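# Wind cable around a held reel's hub more than once

## Task

With one gripper holding the reel, pin the cable close to one of its ends beneath a finger of that same gripper, then wrap the cable round the reel's hub through more than one complete turn, keeping it within roughly one cable thickness of the hub along almost all of that turn; any stretch that doubles back between the flanges is subtracted from the turn. Declare completion only while that grip keeps the reel still and lifted above the table, the other arm's movable parts are away from both reel and cable, and that other arm is not pressing hard on the holding arm.

## Robot and tools

Robot: two arms, left_arm and right_arm, each with a two-finger parallel gripper. Fingers point along the gripper's +z and separate along its y. The reported end_effector_position sits between the pads, roughly 1 cm short of the tips. Each arm has a wrist camera whose cable counts as part of the arm if it touches anything.

Frames: the scene frame has its origin at table height midway between the nominal bases, +z up, +x out over the table, left_arm toward +y. Calibrated bases: left_arm (-0.019, +0.332, 0) m, right_arm (+0.025, -0.277, 0) m, both turned slightly (quat_wxyz (+1.000, 0, 0, +0.011)). Each arm's hand pose, velocity, Hand target and offsets use that arm's own base axes; rotations turn about the Hand target's position. Fixed cameras (cam_high, cam_low) and the table use the scene frame; wrist cameras (cam_left_wrist, cam_right_wrist) are placed from joint readings. Printed poses may be a few centimetres off.

The 14-number row (used by execute_actions and move): one flat list for both arms, left first: dx, dy, dz, rx, ry, rz, opening for left_arm, then the same seven for right_arm. Every value lies in [-1, 1]. dx..rz are offsets, not poses: they are measured from that arm's Hand target as it stood when the action or move began, along its base axes; 1.0 equals 0.6 m or 180 degrees; rx, ry, rz form a single rotation vector. Repeating an offset moves the arm again. Sending six zeros re-requests the current Hand target. opening is absolute: +1 fully open (0.094 m), -1 closed; a 0 is a real command, so resend the present value to leave a gripper alone.

execute_actions: actions is a list of actions; each action is a table of up to 15 rows, one per 1/30 s step; short tables repeat their last row. Every row counts from the action's start pose, not from the preceding row. cameras chooses images ("all", [], or names); an empty actions list returns the full state plus images.

move: target is one row or a list of up to 15 rows, all offsets from the same starting Hand targets. speed in m/s, 0.002 to 2.9 (default 0.25; turning capped at twice that in rad/s), one value or one per target. blend in m rounds corners between listed targets (0 means stop at each). opening_speed (0.2 or more, scale units per second) closes fingers gradually, advisable for squashable items. grip_force sets per-pad force in N, 10 to 50, single or per arm; it persists, and low values close slowly. blocking=false returns early while motion continues. Paths are straight, do not avoid obstacles or the other arm, last 0.5 to 10 s, and lag or overshoot more at speed. Avoid routing a gripper near its own base. The result adds a move: line with the ending (done, off_target, moving, held, fault) and limits such as paced or held.

wait: seconds 0 to 10; holds last commands and lets a running move continue. stop: brakes a running move. zoom_image: camera plus region [x0, y0, x1, y1] in pixels of the latest full image, at most 504 by 504. finished_scene: scene is the current scene's number; ends it irreversibly.

Control behaviour: orientation commands are clipped to within 40 degrees of the measured orientation each step. A gripper may settle short of its Hand target through friction or load; a fresh command (even zeros) asks again, and if still short send the remaining gap as an offset. An arm blocked by contact keeps pushing; to release, command the target back beyond the gripper's actual position. Near the first joint's axis, small hand motions can swing the whole arm. Joint limits (rad): waist -2.618 to 3.054, shoulder 0 to 3.142, elbow 0 to 3.142 (straight at 2.901), wrist pitch and yaw -1.571 to 1.571, wrist roll -2.094 to 2.094.

Result lines: end_effector_position (m) and end_effector_quat_wxyz per arm in its base frame; Hand target; Tool commands; Joint positions (last entry is finger gap in m); Joint velocities (may say within noise or be omitted); Joint torques (include gravity, offsets and noise; first three wrap at ±28 N m); grip_measured on the opening scale (reads slightly wide when empty, narrower than a squeezed part, and tracks the command so it does not reveal contact); grip_effort_nm, motor effort with negative meaning closing, not a pad force; motor temperatures; step readings of position after action calls. MOTOR HOT appears at 75 °C; at 90 °C an OVER-TEMPERATURE FAULT folds that arm out of use, and at 100 °C it collapses. Holding loads, stretched poses and pushing at unreachable targets heat motors.

Gripping: pads squeeze about 50 to 64 N at full force, jumping to the limit once about 20 N is reached. To release, command well above grip_measured.

Avoid: objects leaving the table, drops, releasing moving parts, fast impacts, hard pushes on heavy or fixed things, any contact or squeeze between the two arms (grippers and wrist cameras are not guarded by the clearance check), strain on camera cables, and arm fault stops. Occasional external nudges may shift loose items. The scene keeps running while you compose replies.

Each tool is called as name([rows], argument=value, ...), one row to a line, values as JSON.

## Session

Scene 1 solved. On to scene 2.

execute_actions(actions=[])

Scene clock: 0.00 s.
left_arm: end_effector_position=(+0.2045, -0.1040, +0.3465) grip_measured=+1.000 grip_effort_nm=n/a end_effector_quat_wxyz=(+0.510, +0.100, +0.852, -0.068) | right_arm: end_effector_position=(+0.2343, +0.1307, +0.4535) grip_measured=+1.000 grip_effort_nm=n/a end_effector_quat_wxyz=(+0.501, -0.015, +0.831, +0.241)
Joint positions: left_arm=[-0.922 0.788 1.263 -1.075 -0.582 -0.375 0.094] | right_arm=[0.568 1.043 1.736 -1.087 0.093 0.47 0.094]
Joint velocities: within noise
Joint torques (N m): no reading
Motor temperatures (°C): left_arm=[20 22 34 29 22 21 25] | right_arm=[22 20 28 26 21 23 21]
Heat: left arm: 34 °C; right arm: 28 °C.
Hand target: left_arm +0.2034, -0.1011, +0.3479; +0.511, +0.098, +0.851, -0.066 | right_arm +0.2322, +0.1291, +0.4551; +0.503, -0.015, +0.830, +0.241
Tool commands: left_gripper/opening=+1.0 right_gripper/opening=+1.0
camera_calibration:
cam_left_wrist: T_world_to_cam=[[-0.22337, -0.974667, 0.0114364, -0.0585854], [-0.780287, 0.171767, -0.601372, 0.42263], [0.584173, -0.143252, -0.798887, 0.233459], [0, 0, 0, 1]] pos_world=[0.180306, -0.0962515, 0.441336]
cam_right_wrist: T_world_to_cam=[[0.272611, -0.881611, -0.385287, 0.226207], [-0.813445, 0.00265767, -0.581636, 0.491023], [0.513801, 0.47197, -0.716417, 0.231394], [0, 0, 0, 1]] pos_world=[0.218863, 0.0889106, 0.538526]

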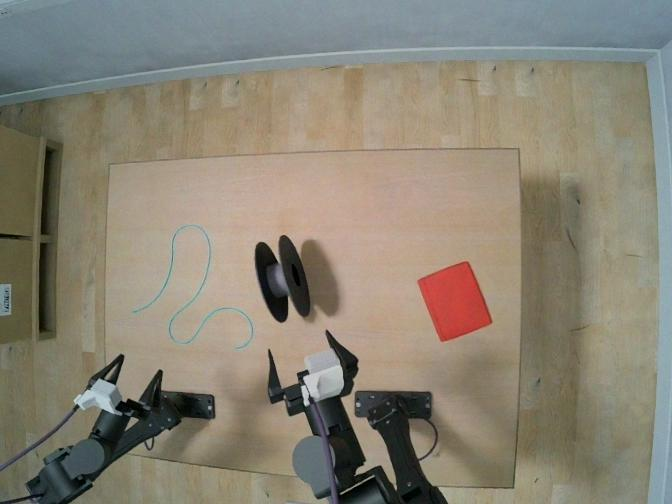

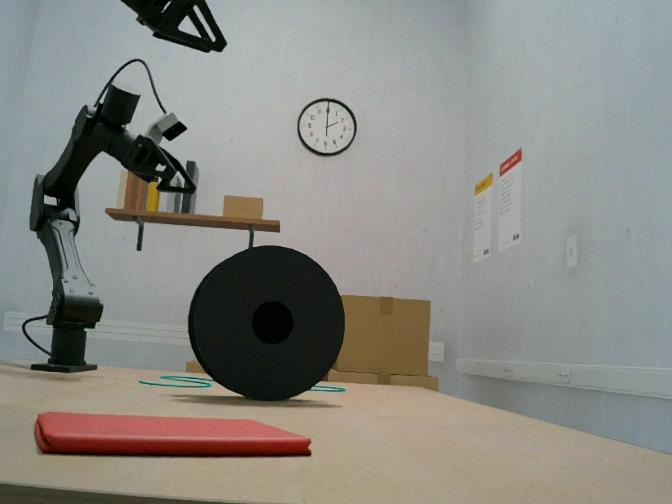

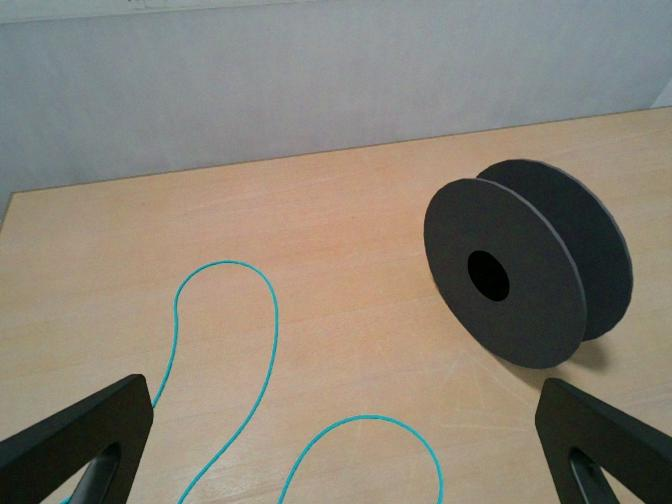

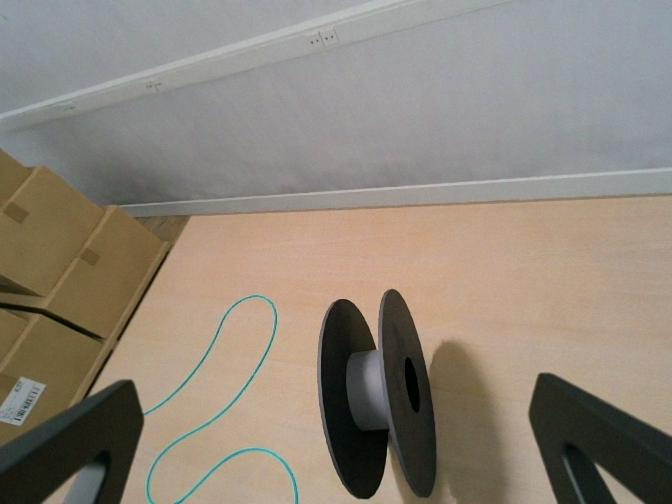

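move(target=[0,0,0,0,0,0,1,-0.078,0.09,-0.40,-0.1115,-0.075,-0.004,-0.25], speed=0.25, cameras=["all"])

Scene clock: 5.23 s.
left_arm: end_effector_position=(+0.2045, -0.1040, +0.3465) grip_measured=+1.000 grip_effort_nm=-0.02 end_effector_quat_wxyz=(+0.510, +0.100, +0.852, -0.068) | right_arm: end_effector_position=(+0.1852, +0.1844, +0.2186) grip_measured=-0.248 grip_effort_nm=-0.14 end_effector_quat_wxyz=(+0.584, -0.127, +0.796, +0.091)
Joint positions: left_arm=[-0.922 0.788 1.263 -1.075 -0.582 -0.375 0.094] | right_arm=[1.402 0.732 0.56 -0.426 1.007 0.518 0.035]
Joint torques (N m): left_arm=[0.01 0.25 7.25 1.64 -0.27 -0.02] | right_arm=[0.35 -0.61 5.64 1.76 0.45 0.04]
Heat: left arm: 34 °C; right arm: 28 °C.
Hand target: left_arm +0.2034, -0.1011, +0.3479; +0.511, +0.098, +0.851, -0.066 | right_arm +0.1854, +0.1831, +0.2150; +0.587, -0.125, +0.795, +0.086
Off the commanded pose: left_arm 0.003 m, 0 deg | right_arm 0.004 m, 1 deg.
move: done
camera_calibration:
cam_left_wrist: T_world_to_cam=[[-0.22337, -0.974667, 0.0114364, -0.0585854], [-0.780287, 0.171767, -0.601372, 0.42263], [0.584173, -0.143252, -0.798887, 0.233459], [0, 0, 0, 1]] pos_world=[0.180306, -0.0962515, 0.441336]
cam_right_wrist: T_world_to_cam=[[0.314053, -0.949389, 0.00550005, 0.115778], [-0.659326, -0.222263, -0.718254, 0.35717], [0.683125, 0.221944, -0.69576, 0.0732363], [0, 0, 0, 1]] pos_world=[0.149102, 0.173049, 0.306857]

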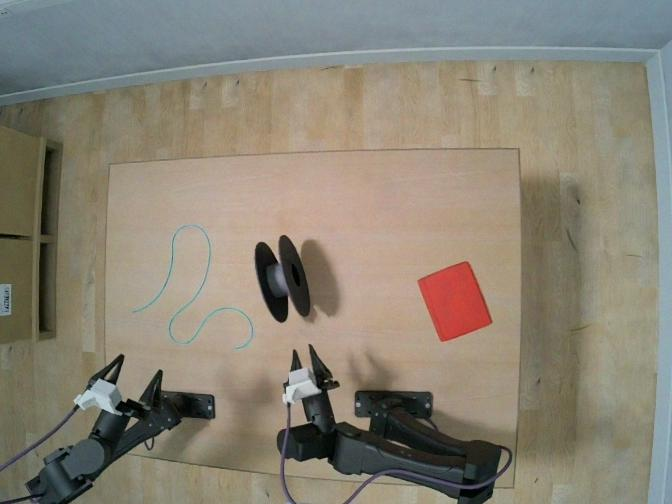

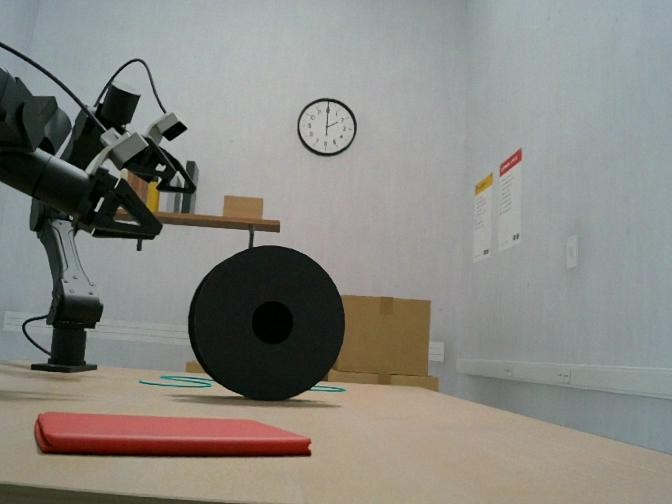

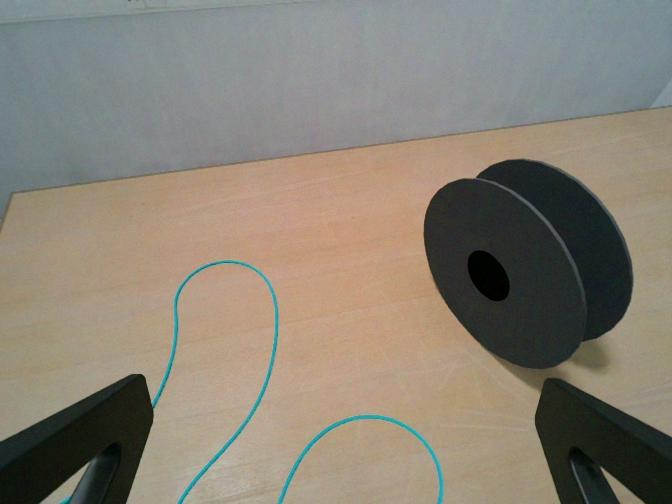

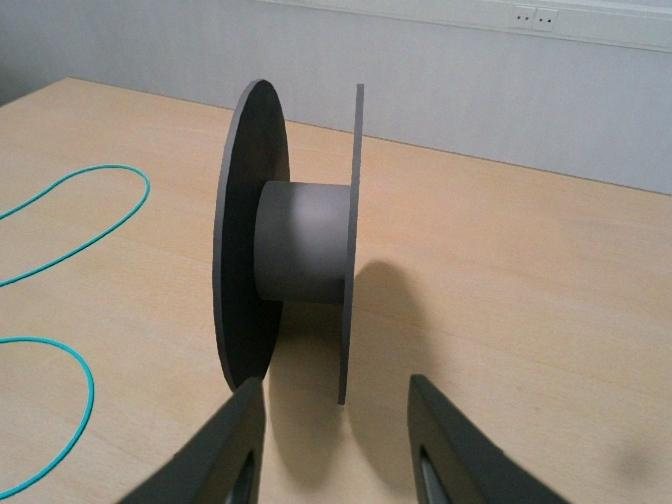

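move(target=[0,0,0,0,0,0,1,0.135,0.036,-0.063,0,0,0,-0.25], speed=0.12, cameras=["cam_right_wrist","cam_low"])

Scene clock: 7.60 s.
left_arm: end_effector_position=(+0.2045, -0.1040, +0.3465) grip_measured=+1.000 grip_effort_nm=-0.02 end_effector_quat_wxyz=(+0.510, +0.100, +0.852, -0.068) | right_arm: end_effector_position=(+0.2657, +0.2070, +0.1833) grip_measured=-0.248 grip_effort_nm=-0.14 end_effector_quat_wxyz=(+0.589, -0.124, +0.794, +0.090)
Joint positions: left_arm=[-0.922 0.788 1.263 -1.075 -0.582 -0.375 0.094] | right_arm=[0.986 1.015 0.445 0.199 0.645 0.227 0.035]
Joint torques (N m): left_arm=[0.03 0.24 7.28 1.63 -0.25 -0.03] | right_arm=[-0.68 -2.44 5.55 2.18 0.14 -0.01]
Heat: left arm: 34 °C; right arm: 28 °C.
Hand target: left_arm +0.2034, -0.1011, +0.3479; +0.511, +0.098, +0.851, -0.066 | right_arm +0.2664, +0.2047, +0.1773; +0.587, -0.125, +0.795, +0.086
Off the commanded pose: left_arm 0.003 m, 0 deg | right_arm 0.007 m, 1 deg.
move: done
camera_calibration:
cam_right_wrist: T_world_to_cam=[[0.309224, -0.950975, 0.00518553, 0.113765], [-0.653299, -0.216386, -0.725519, 0.388377], [0.691072, 0.22096, -0.688183, -0.0145509], [0, 0, 0, 1]] pos_world=[0.228603, 0.195443, 0.271171]
Images, in order (width x height): cam_low 672x504, cam_right_wrist 672x504.

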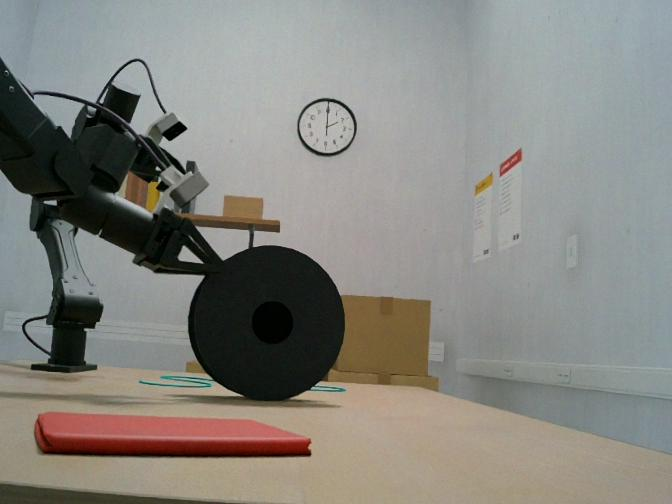

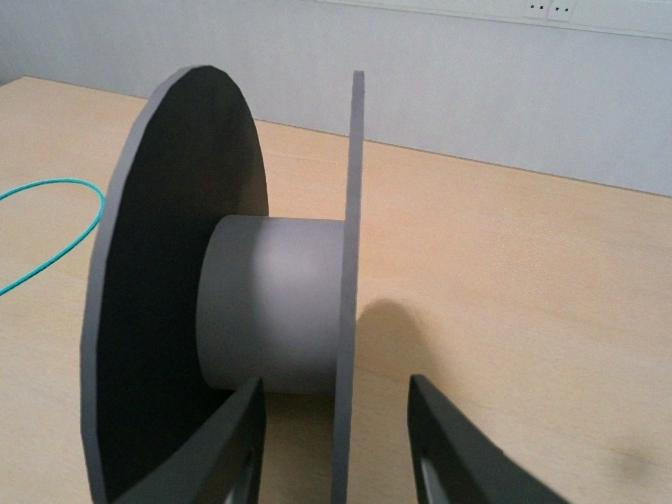

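move(target=[0,0,0,0,0,0,1,0.047,0.015,-0.018,0,0,0,-0.25], speed=0.08, cameras=["cam_right_wrist","cam_low"])

Scene clock: 9.07 s.
left_arm: end_effector_position=(+0.2045, -0.1040, +0.3465) grip_measured=+1.000 grip_effort_nm=-0.02 end_effector_quat_wxyz=(+0.510, +0.100, +0.852, -0.068) | right_arm: end_effector_position=(+0.2914, +0.2128, +0.1632) grip_measured=-0.248 grip_effort_nm=-0.14 end_effector_quat_wxyz=(+0.583, -0.129, +0.798, +0.084)
Joint positions: left_arm=[-0.922 0.788 1.263 -1.075 -0.582 -0.375 0.094] | right_arm=[0.898 1.172 0.445 0.356 0.563 0.188 0.035]
Joint torques (N m): left_arm=[0.02 0.24 7.28 1.64 -0.28 -0.03] | right_arm=[-0.7 -3.34 7.17 2.19 0.1 -0.03]
Heat: left arm: 35 °C; right arm: 28 °C.
Hand target: left_arm +0.2034, -0.1011, +0.3479; +0.511, +0.098, +0.851, -0.066 | right_arm +0.2946, +0.2137, +0.1665; +0.587, -0.125, +0.795, +0.086
Off the commanded pose: left_arm 0.003 m, 0 deg | right_arm 0.005 m, 1 deg.
move: done
camera_calibration:
cam_right_wrist: T_world_to_cam=[[0.308598, -0.951024, 0.0179075, 0.109552], [-0.662334, -0.228357, -0.713559, 0.395116], [0.682701, 0.208342, -0.700366, -0.0404453], [0, 0, 0, 1]] pos_world=[0.255503, 0.202841, 0.25165]
Images, in order (width x height): cam_low 672x504, cam_right_wrist 672x504.

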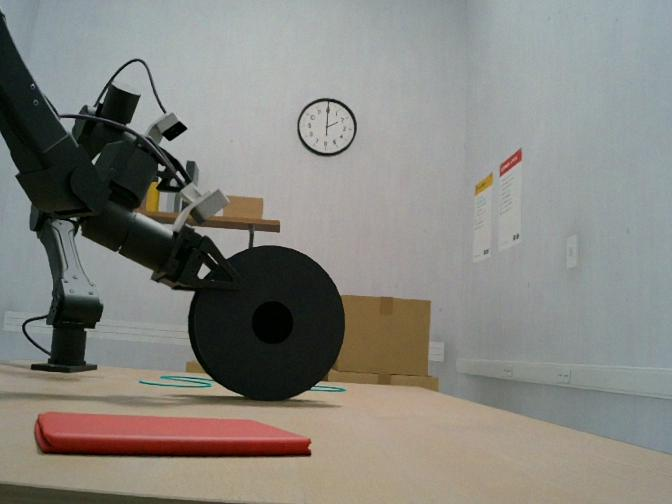

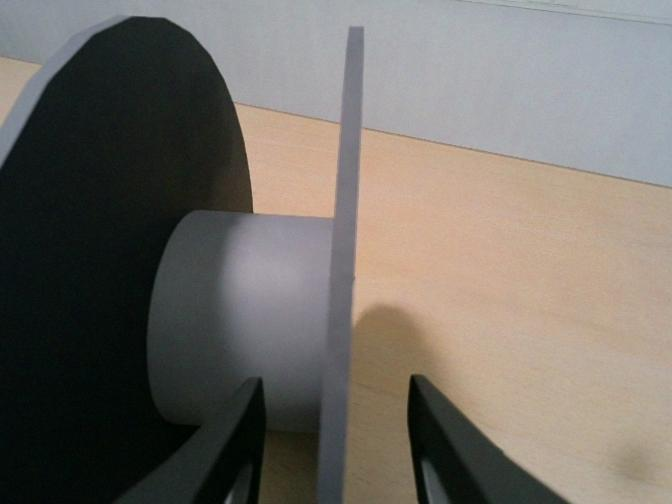

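move(target=[-0.005,-0.173,-0.363,0.114,0.3256,-0.0544,-0.3,0,0,0,0,0,0,-0.25], speed=0.25, cameras=["cam_left_wrist","cam_high"])

Scene clock: 13.23 s.
left_arm: end_effector_position=(+0.1960, -0.2016, +0.1250) grip_measured=-0.298 grip_effort_nm=-0.14 end_effector_quat_wxyz=(-0.002, +0.208, +0.978, +0.005) | right_arm: end_effector_position=(+0.2915, +0.2127, +0.1632) grip_measured=-0.248 grip_effort_nm=-0.14 end_effector_quat_wxyz=(+0.583, -0.128, +0.798, +0.084)
Joint positions: left_arm=[-0.807 1.614 1.347 -1.312 -0.007 -0.388 0.033] | right_arm=[0.898 1.172 0.445 0.356 0.563 0.188 0.035]
Joint torques (N m): left_arm=[0.73 -7.9 10.25 0.15 0.07 0.06] | right_arm=[-0.68 -3.32 7.1 2.2 0.09 -0.03]
Heat: left arm: 35 °C; right arm: 28 °C.
Hand target: left_arm +0.2004, -0.2048, +0.1301; +0.000, +0.208, +0.978, -0.001 | right_arm +0.2947, +0.2136, +0.1665; +0.587, -0.125, +0.795, +0.086
Off the commanded pose: left_arm 0.007 m, 1 deg | right_arm 0.005 m, 1 deg.
move: done
camera_calibration:
cam_left_wrist: T_world_to_cam=[[-0.401609, -0.915459, -0.0254006, -0.101495], [-0.833053, 0.353656, 0.425382, 0.218316], [-0.380436, 0.191997, -0.904657, 0.317392], [0, 0, 0, 1]] pos_world=[0.261856, -0.231062, 0.191686]
Images, in order (width x height): cam_high 672x504, cam_left_wrist 672x504.

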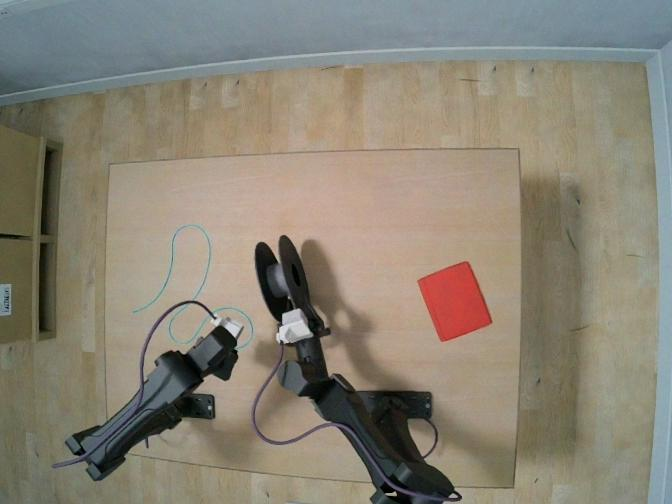

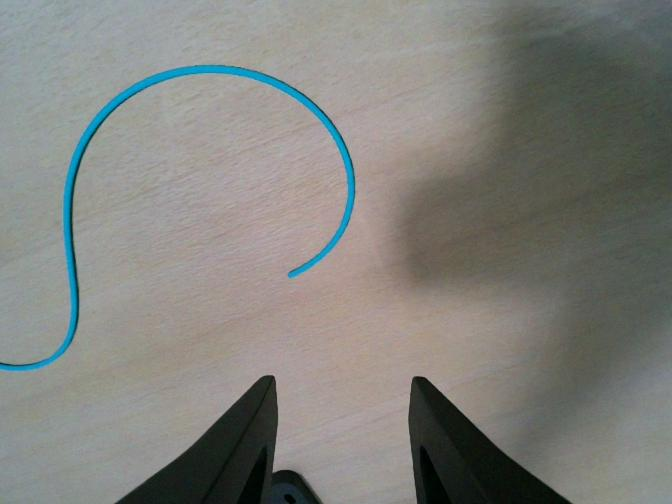

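move(target=[0.12,0.48,0.05,0,0,-0.1056,-0.3,0,0,0,0,0,0,-0.25], speed=0.3, cameras=["cam_left_wrist"])

Scene clock: 16.83 s.
left_arm: end_effector_position=(+0.2678, +0.0843, +0.1571) grip_measured=-0.298 grip_effort_nm=-0.14 end_effector_quat_wxyz=(-0.004, +0.363, +0.932, +0.007) | right_arm: end_effector_position=(+0.2915, +0.2127, +0.1632) grip_measured=-0.248 grip_effort_nm=-0.14 end_effector_quat_wxyz=(+0.583, -0.128, +0.798, +0.084)
Joint positions: left_arm=[0.291 1.607 1.466 -1.429 -0.016 1.033 0.033] | right_arm=[0.898 1.172 0.445 0.356 0.563 0.188 0.035]
Joint torques (N m): left_arm=[0.25 -6.99 10.17 0.15 0.21 0.08] | right_arm=[-0.7 -3.33 7.1 2.21 0.08 -0.03]
Heat: left arm: 35 °C; right arm: 29 °C.
Hand target: left_arm +0.2724, +0.0832, +0.1600; +0.000, +0.366, +0.930, -0.001 | right_arm +0.2947, +0.2136, +0.1665; +0.587, -0.125, +0.795, +0.086
Off the commanded pose: left_arm 0.006 m, 1 deg | right_arm 0.005 m, 1 deg.
move: done
camera_calibration:
cam_left_wrist: T_world_to_cam=[[-0.671872, -0.740209, -0.026029, 0.247536], [-0.675178, 0.59764, 0.432391, 0.0993556], [-0.304504, 0.308086, -0.90131, 0.288245], [0, 0, 0, 1]] pos_world=[0.321167, 0.0350454, 0.223281]
Images, in order (width x height): cam_left_wrist 672x504.

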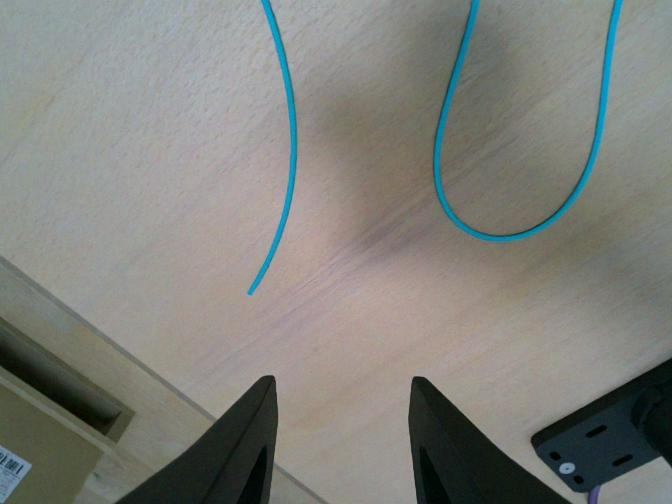

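move(target=[0.018,0.056,-0.18,0,0,-0.083,-0.4,0,0,0,0,0,0,-0.25], cameras=["cam_left_wrist"])

Scene clock: 19.70 s.
left_arm: end_effector_position=(+0.2874, +0.1193, +0.0602) grip_measured=-0.398 grip_effort_nm=-0.14 end_effector_quat_wxyz=(+0.002, +0.482, +0.876, +0.014) | right_arm: end_effector_position=(+0.2915, +0.2127, +0.1632) grip_measured=-0.248 grip_effort_nm=-0.14 end_effector_quat_wxyz=(+0.583, -0.128, +0.798, +0.084)
Joint positions: left_arm=[0.382 1.733 1.218 -1.032 -0.015 1.388 0.028] | right_arm=[0.898 1.172 0.445 0.356 0.563 0.188 0.035]
Joint torques (N m): left_arm=[0.58 -8.99 5.65 0.38 0.19 0.1] | right_arm=[-0.66 -3.34 7.13 2.2 0.09 -0.03]
Heat: left arm: 35 °C; right arm: 29 °C.
Hand target: left_arm +0.2832, +0.1168, +0.0520; +0.000, +0.484, +0.875, -0.001 | right_arm +0.2947, +0.2136, +0.1665; +0.587, -0.125, +0.795, +0.086
Off the commanded pose: left_arm 0.010 m, 2 deg | right_arm 0.005 m, 1 deg.
move: done
camera_calibration:
cam_left_wrist: T_world_to_cam=[[-0.841219, -0.539094, -0.0415717, 0.309663], [-0.502187, 0.7505, 0.429602, 0.0658203], [-0.200396, 0.382266, -0.902061, 0.157284], [0, 0, 0, 1]] pos_world=[0.325067, 0.057415, 0.126477]
Images, in order (width x height): cam_left_wrist 672x504.

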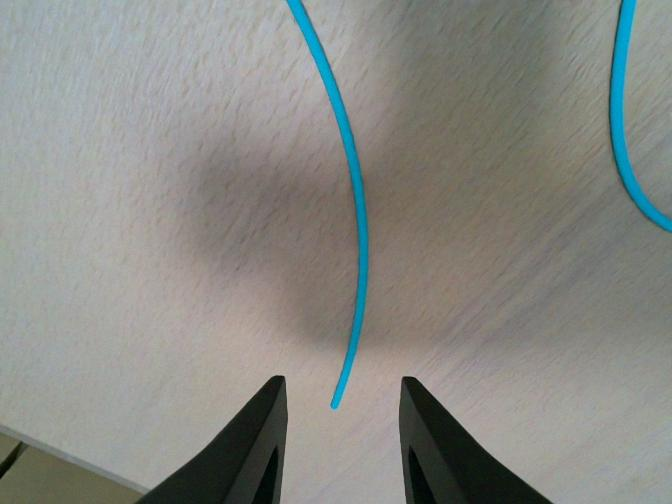

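move(target=[-0.018,0.012,-0.107,0,0,-0.045,-0.4,0,0,0,0,0,0,-0.25], speed=0.1, cameras=["cam_left_wrist"])

Scene clock: 22.43 s.
left_arm: end_effector_position=(+0.2748, +0.1242, +0.0044) grip_measured=-0.398 grip_effort_nm=-0.14 end_effector_quat_wxyz=(-0.002, +0.543, +0.840, +0.007) | right_arm: end_effector_position=(+0.2915, +0.2127, +0.1632) grip_measured=-0.248 grip_effort_nm=-0.14 end_effector_quat_wxyz=(+0.583, -0.128, +0.798, +0.084)
Joint positions: left_arm=[0.415 1.792 1.051 -0.819 -0.011 1.563 0.028] | right_arm=[0.898 1.172 0.445 0.356 0.563 0.188 0.035]
Joint torques (N m): left_arm=[0.85 -7.49 3.85 0.79 0.14 0.09] | right_arm=[-0.68 -3.34 7.1 2.2 0.09 -0.04]
Heat: left arm: 35 °C; right arm: 29 °C.
Hand target: left_arm +0.2725, +0.1240, -0.0121; +0.000, +0.545, +0.839, -0.001 | right_arm +0.2947, +0.2136, +0.1665; +0.587, -0.125, +0.795, +0.086
Off the commanded pose: left_arm 0.017 m, 1 deg | right_arm 0.005 m, 1 deg.
move: off_target (left_arm)
camera_calibration:
cam_left_wrist: T_world_to_cam=[[-0.909678, -0.414505, -0.0259182, 0.302658], [-0.384449, 0.816823, 0.430116, 0.0392169], [-0.157115, 0.401231, -0.902401, 0.0884373], [0, 0, 0, 1]] pos_world=[0.304293, 0.0579363, 0.0707825]
Images, in order (width x height): cam_left_wrist 672x504.

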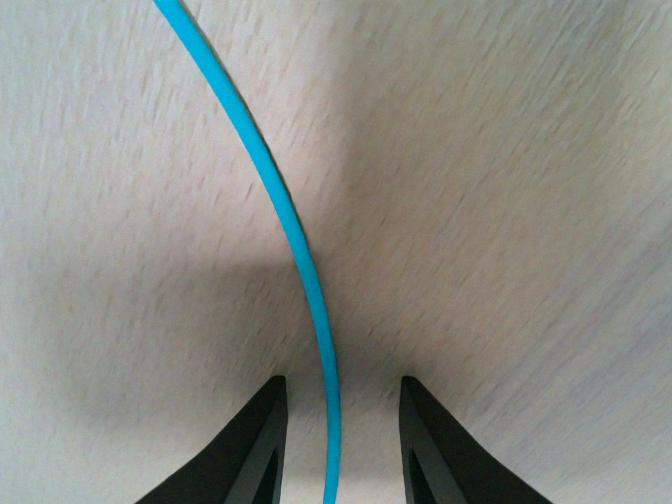

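Good. Close, lift, and look.

move([
  [0,0,0,0,0,0,-1,0,0,0,0,0,0,-0.25],
  [0,0,0.35,0,0,0,-1,0,0,0,0,0,0,-0.25],
], opening_speed=1, speed=0.2, cameras=["all"])

Scene clock: 25.30 s.
left_arm: end_effector_position=(+0.2752, +0.1243, +0.1894) grip_measured=-0.952 grip_effort_nm=-1.05 end_effector_quat_wxyz=(+0.003, +0.544, +0.839, +0.014) | right_arm: end_effector_position=(+0.2915, +0.2127, +0.1632) grip_measured=-0.248 grip_effort_nm=-0.14 end_effector_quat_wxyz=(+0.583, -0.128, +0.798, +0.084)
Joint positions: left_arm=[0.415 1.686 1.681 -1.54 -0.011 1.566 0.002] | right_arm=[0.898 1.172 0.445 0.356 0.563 0.188 0.035]
Joint torques (N m): left_arm=[0.79 -10.86 8.66 0.15 0.15 0.09] | right_arm=[-0.68 -3.41 7.13 2.2 0.09 -0.04]
Heat: left arm: 35 °C; right arm: 29 °C.
Hand target: left_arm +0.2725, +0.1240, +0.1979; +0.000, +0.545, +0.839, -0.001 | right_arm +0.2947, +0.2136, +0.1665; +0.587, -0.125, +0.795, +0.086
Off the commanded pose: left_arm 0.009 m, 2 deg | right_arm 0.005 m, 1 deg.
joint sent to its limit (left arm) — joint 4 (wrist pitch), lower limit. The joint targets still meet the commanded pose.
move: done
camera_calibration:
cam_left_wrist: T_world_to_cam=[[-0.910435, -0.411483, -0.0423142, 0.310777], [-0.388384, 0.815132, 0.429788, -0.0389159], [-0.142359, 0.407728, -0.901938, 0.25035], [0, 0, 0, 1]] pos_world=[0.303468, 0.0575261, 0.255676]
cam_right_wrist: T_world_to_cam=[[0.308261, -0.951138, 0.0176264, 0.109635], [-0.662282, -0.227871, -0.713763, 0.395104], [0.682904, 0.208352, -0.700166, -0.0404581], [0, 0, 0, 1]] pos_world=[0.255503, 0.20274, 0.25175]

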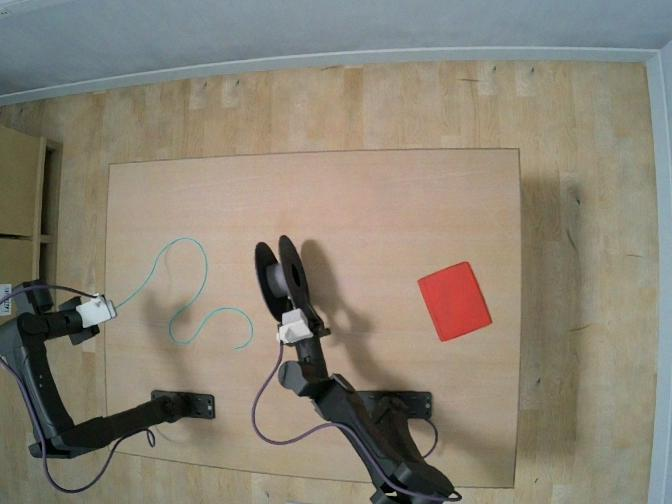

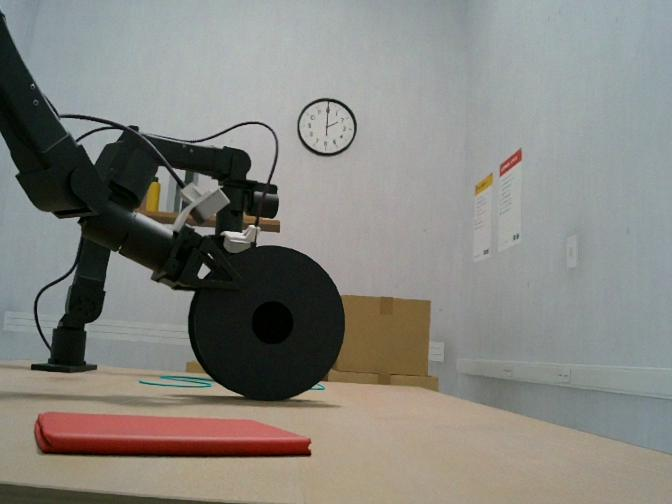

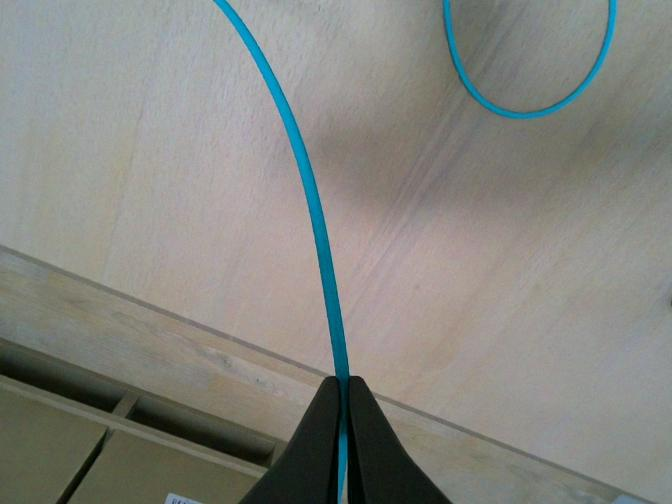

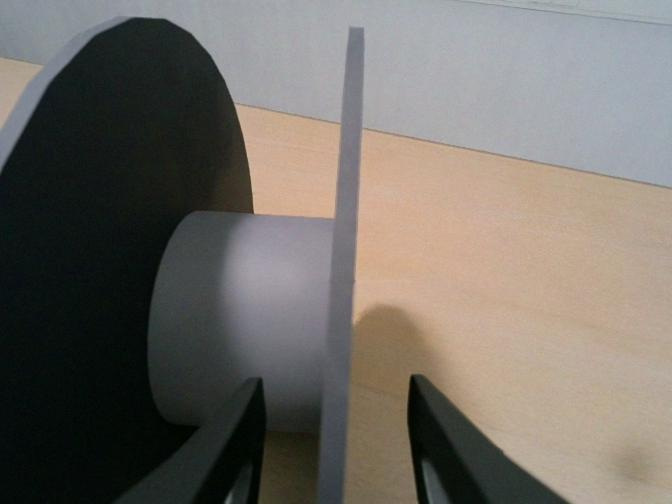

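move([
  [0.03,-0.2,0.17,0,0,0.2,-1,0,0,0,0,0,0,-0.25],
  [0.155,-0.74,0.155,0,0,0.467,-1,0,0,0,0,0,0,-0.25],
], speed=0.25, blend=[0.05,0], cameras=["all"])

Scene clock: 30.77 s.
left_arm: end_effector_position=(+0.3609, -0.3199, +0.2938) grip_measured=-0.952 grip_effort_nm=-1.05 end_effector_quat_wxyz=(+0.173, -0.145, +0.953, -0.203) | right_arm: end_effector_position=(+0.2915, +0.2127, +0.1632) grip_measured=-0.248 grip_effort_nm=-0.13 end_effector_quat_wxyz=(+0.583, -0.128, +0.798, +0.084)
Joint positions: left_arm=[-0.73 2.178 2.696 -1.55 -0.008 -1.03 0.002] | right_arm=[0.898 1.172 0.445 0.356 0.563 0.188 0.035]
Joint torques (N m): left_arm=[0.7 -11.9 8.73 1.19 0.06 -0.06] | right_arm=[-0.72 -3.37 7.15 2.19 0.1 -0.04]
Heat: left arm: 36 °C; right arm: 29 °C.
Hand target: left_arm +0.3654, -0.3201, +0.2908; +0.000, -0.157, +0.988, +0.000 | right_arm +0.2947, +0.2136, +0.1665; +0.587, -0.125, +0.795, +0.086
Off the commanded pose: left_arm 0.005 m, 31 deg | right_arm 0.005 m, 1 deg.
joint sent to its limit (left arm) — joint 4 (wrist pitch), lower limit. The joint targets are off in orientation, not in position.
move: off_target (left_arm)
camera_calibration:
cam_left_wrist: T_world_to_cam=[[0.217093, -0.879067, 0.424396, -0.483143], [-0.97573, -0.182654, 0.120779, 0.295198], [-0.0286554, -0.440316, -0.897385, 0.224182], [0, 0, 0, 1]] pos_world=[0.399345, -0.272085, 0.370568]
cam_right_wrist: T_world_to_cam=[[0.308261, -0.951138, 0.0176264, 0.109635], [-0.662282, -0.227871, -0.713763, 0.395104], [0.682904, 0.208352, -0.700166, -0.0404581], [0, 0, 0, 1]] pos_world=[0.255503, 0.20274, 0.25175]

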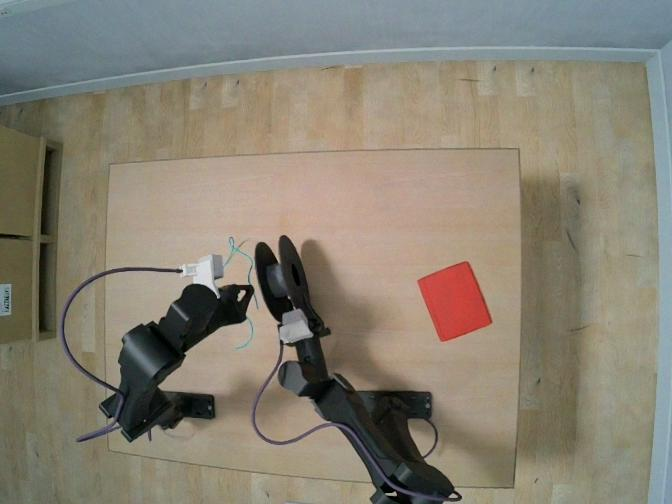

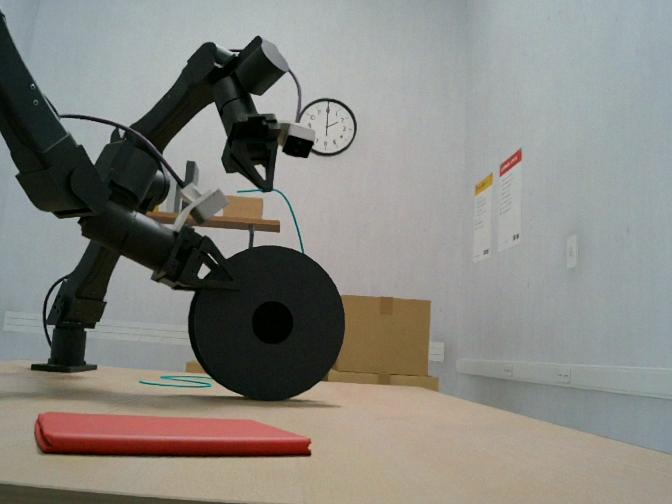

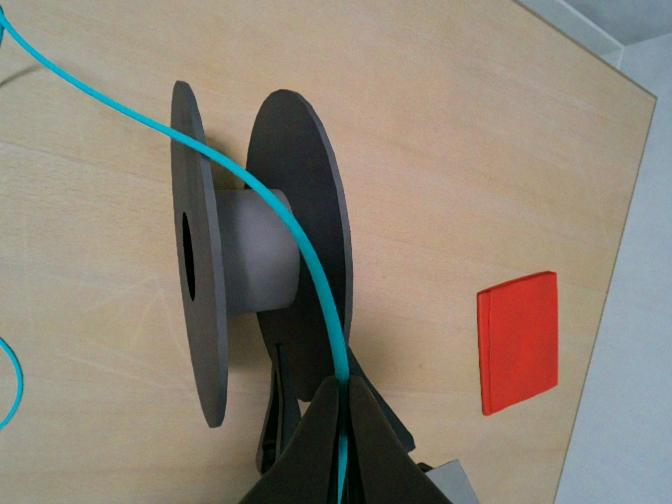

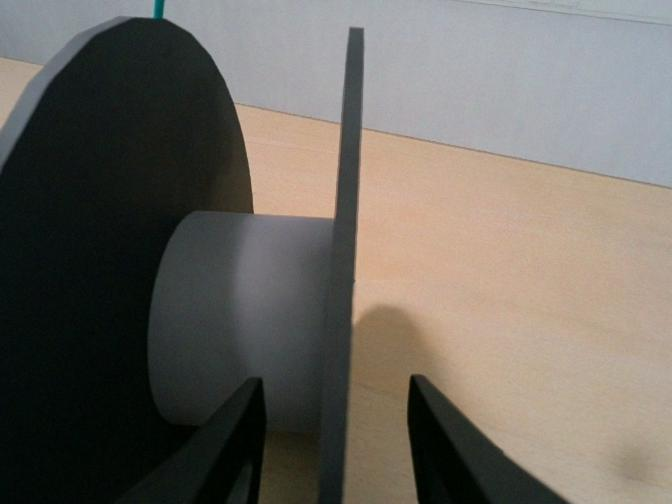

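move(target=[0,-0.02,-0.13,0,0,0,-1,0,0,0,0,0,0,-0.25], speed=0.15, cameras=["all"])

Scene clock: 33.93 s.
left_arm: end_effector_position=(+0.3682, -0.3287, +0.2331) grip_measured=-0.952 grip_effort_nm=-1.05 end_effector_quat_wxyz=(+0.126, -0.154, +0.968, -0.150) | right_arm: end_effector_position=(+0.2915, +0.2127, +0.1632) grip_measured=-0.248 grip_effort_nm=-0.14 end_effector_quat_wxyz=(+0.583, -0.128, +0.798, +0.084)
Joint positions: left_arm=[-0.733 2.276 2.649 -1.55 -0.007 -1.048 0.002] | right_arm=[0.898 1.172 0.445 0.356 0.563 0.188 0.035]
Joint torques (N m): left_arm=[-0.66 -12.75 5.07 0.95 0.08 -0.07] | right_arm=[-0.68 -3.33 7.16 2.21 0.08 -0.04]
Heat: left arm: 36 °C; right arm: 29 °C.
Hand target: left_arm +0.3654, -0.3321, +0.2128; +0.000, -0.157, +0.988, +0.000 | right_arm +0.2947, +0.2136, +0.1665; +0.587, -0.125, +0.795, +0.086
Off the commanded pose: left_arm 0.021 m, 22 deg | right_arm 0.005 m, 1 deg.
joint sent to its limit (left arm) — joint 4 (wrist pitch), lower limit. The joint targets are off in orientation, not in position.
move: off_target (left_arm)
camera_calibration:
cam_left_wrist: T_world_to_cam=[[0.271042, -0.909404, 0.315469, -0.471102], [-0.954014, -0.210203, 0.213708, 0.269249], [-0.128034, -0.358886, -0.924558, 0.235698], [0, 0, 0, 1]] pos_world=[0.414733, -0.287237, 0.308994]
cam_right_wrist: T_world_to_cam=[[0.308261, -0.951138, 0.0176264, 0.109635], [-0.662282, -0.227871, -0.713763, 0.395104], [0.682904, 0.208352, -0.700166, -0.0404581], [0, 0, 0, 1]] pos_world=[0.255503, 0.20274, 0.25175]

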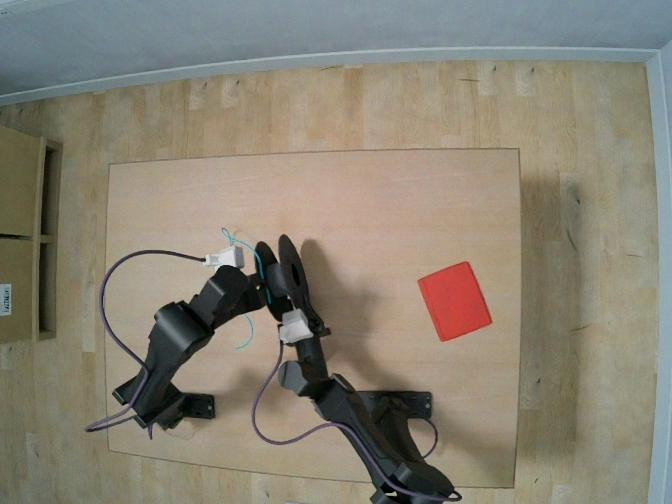

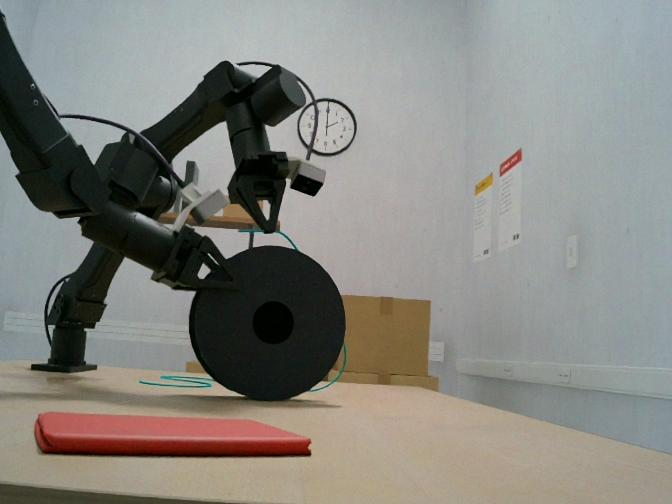

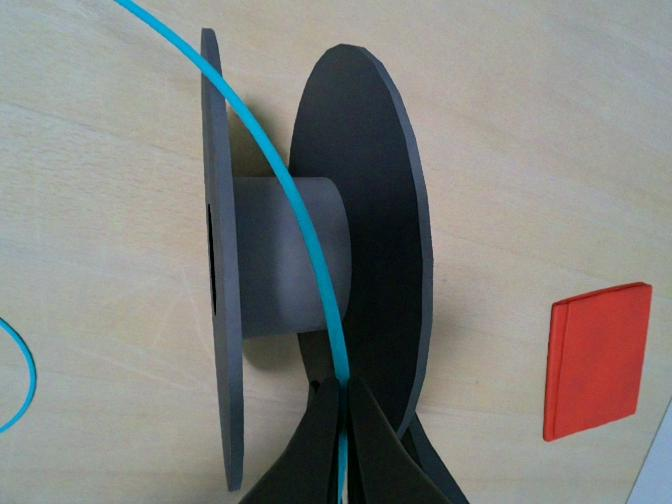

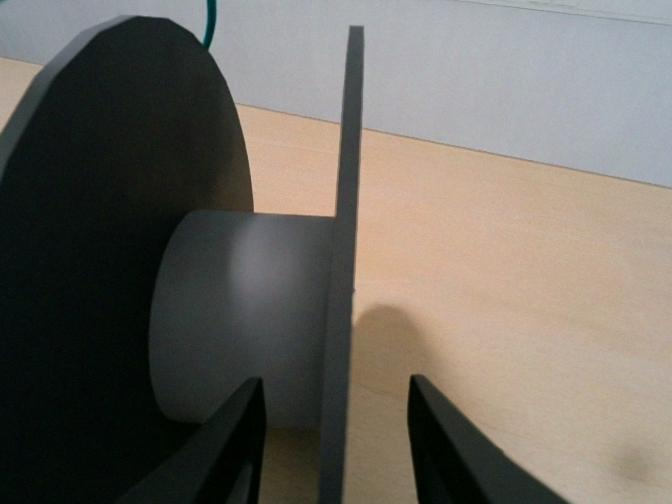

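move(target=[-0.008,-0.038,-0.055,0,0,0.05,-1,0,0,0,0,0,0,-0.25], speed=0.1, cameras=["cam_left_wrist","cam_right_wrist"])

Scene clock: 37.70 s.
left_arm: end_effector_position=(+0.3607, -0.3494, +0.1884) grip_measured=-0.952 grip_effort_nm=-1.05 end_effector_quat_wxyz=(+0.082, -0.231, +0.961, -0.125) | right_arm: end_effector_position=(+0.2916, +0.2129, +0.1635) grip_measured=-0.248 grip_effort_nm=-0.13 end_effector_quat_wxyz=(+0.583, -0.128, +0.798, +0.084)
Joint positions: left_arm=[-0.773 2.37 2.649 -1.55 -0.005 -1.244 0.002] | right_arm=[0.898 1.172 0.445 0.357 0.563 0.188 0.035]
Joint torques (N m): left_arm=[-0.61 -13.49 9.37 0.78 0.05 -0.05] | right_arm=[-0.64 -3.34 7.06 2.2 0.1 -0.02]
Heat: left arm: 36 °C; right arm: 29 °C.
Hand target: left_arm +0.3607, -0.3548, +0.1798; +0.000, -0.234, +0.972, +0.000 | right_arm +0.2947, +0.2136, +0.1665; +0.587, -0.125, +0.795, +0.086
Off the commanded pose: left_arm 0.010 m, 17 deg | right_arm 0.004 m, 1 deg.
joint sent to its limit (left arm) — joint 4 (wrist pitch), lower limit. The joint targets are off in orientation, not in position.
move: off_target (left_arm)
camera_calibration:
cam_left_wrist: T_world_to_cam=[[0.431515, -0.862675, 0.263792, -0.505656], [-0.883883, -0.34584, 0.314874, 0.175484], [-0.180404, -0.369034, -0.911739, 0.198895], [0, 0, 0, 1]] pos_world=[0.409187, -0.302129, 0.259473]
cam_right_wrist: T_world_to_cam=[[0.308567, -0.951053, 0.0168699, 0.109822], [-0.66176, -0.227379, -0.714403, 0.395198], [0.683271, 0.209278, -0.699531, -0.04078], [0, 0, 0, 1]] pos_world=[0.255503, 0.202841, 0.251951]
Images, in order (width x height): cam_left_wrist 672x504, cam_right_wrist 672x504.

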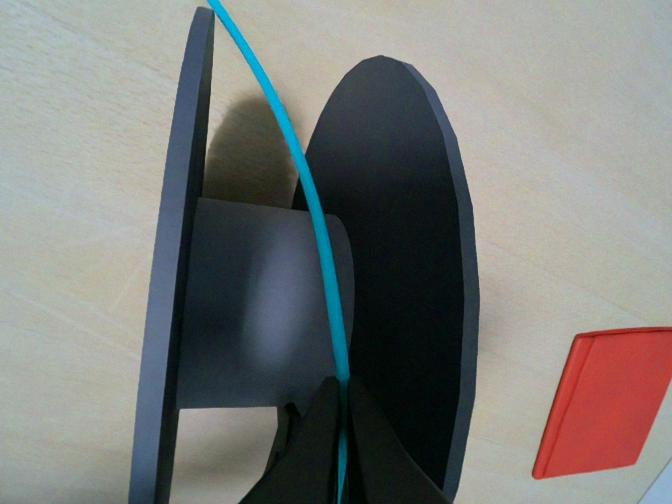

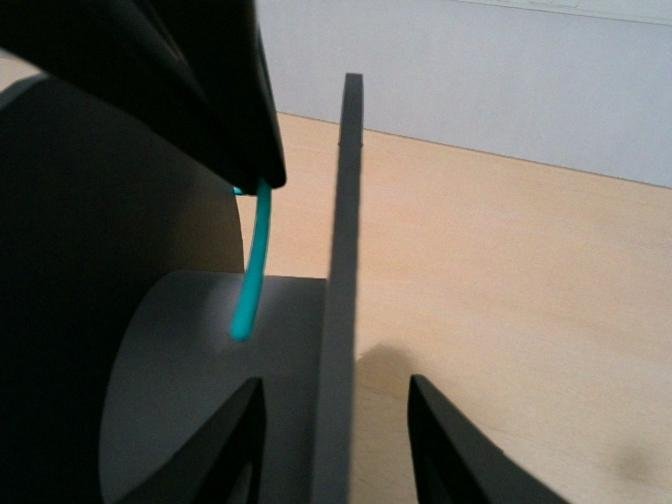

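move(target=[-0.008,-0.026,-0.03,0,0,0.044,-1,0,0,0,0,0,0,-0.25], speed=0.08, cameras=["cam_left_wrist","cam_right_wrist","cam_low"])

Scene clock: 40.77 s.
left_arm: end_effector_position=(+0.3564, -0.3645, +0.1715) grip_measured=-0.952 grip_effort_nm=-1.05 end_effector_quat_wxyz=(+0.065, -0.297, +0.945, -0.123) | right_arm: end_effector_position=(+0.2917, +0.2130, +0.1641) grip_measured=-0.248 grip_effort_nm=-0.14 end_effector_quat_wxyz=(+0.584, -0.128, +0.797, +0.085)
Joint positions: left_arm=[-0.8 2.426 2.684 -1.55 -0.005 -1.409 0.002] | right_arm=[0.898 1.172 0.445 0.36 0.563 0.188 0.035]
Joint torques (N m): left_arm=[-0.68 -13.72 9.69 0.74 0.07 -0.09] | right_arm=[-0.65 -3.34 7.2 2.15 0.1 -0.04]
Heat: left arm: 36 °C; right arm: 30 °C.
Hand target: left_arm +0.3558, -0.3705, +0.1617; +0.000, -0.300, +0.954, +0.000 | right_arm +0.2947, +0.2136, +0.1665; +0.587, -0.125, +0.795, +0.086
Off the commanded pose: left_arm 0.011 m, 16 deg | right_arm 0.004 m, 1 deg.
joint sent to its limit (left arm) — joint 4 (wrist pitch), lower limit. The joint targets are off in orientation, not in position.
move: off_target (left_arm)
camera_calibration:
cam_left_wrist: T_world_to_cam=[[0.552917, -0.792773, 0.256503, -0.528892], [-0.815289, -0.451189, 0.362949, 0.100773], [-0.172004, -0.409805, -0.895809, 0.15658], [0, 0, 0, 1]] pos_world=[0.401525, -0.309656, 0.239353]
cam_right_wrist: T_world_to_cam=[[0.308518, -0.951096, 0.0152593, 0.110146], [-0.660361, -0.2257, -0.716228, 0.395298], [0.684646, 0.210893, -0.697699, -0.0415482], [0, 0, 0, 1]] pos_world=[0.255503, 0.202741, 0.252455]
Images, in order (width x height): cam_low 672x504, cam_left_wrist 672x504, cam_right_wrist 672x504.

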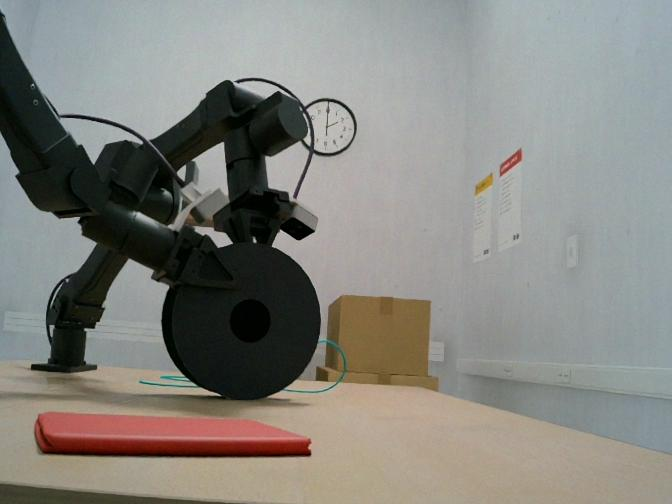

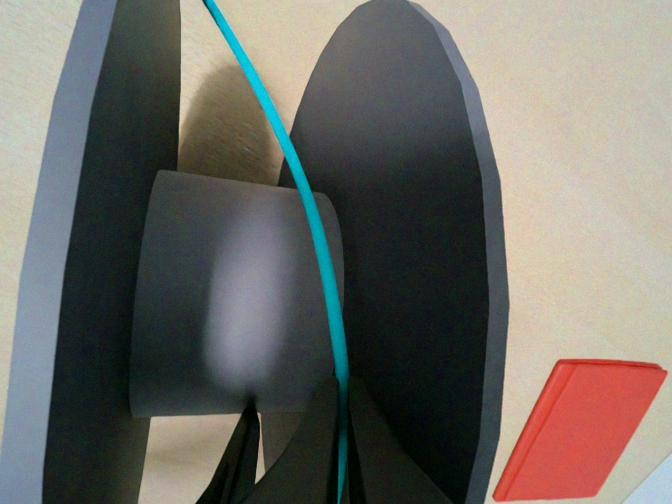

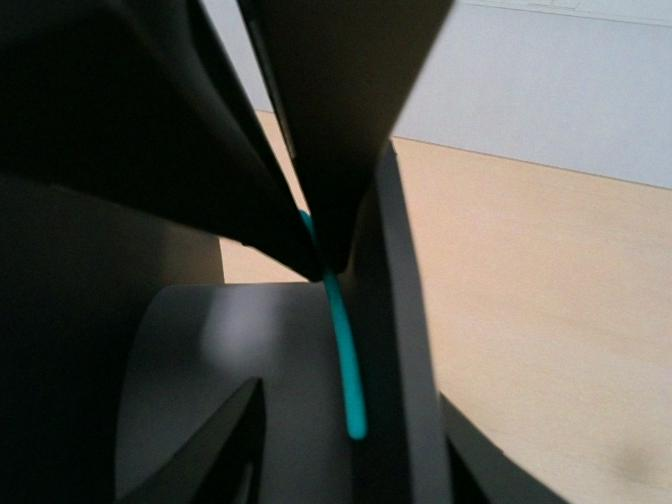

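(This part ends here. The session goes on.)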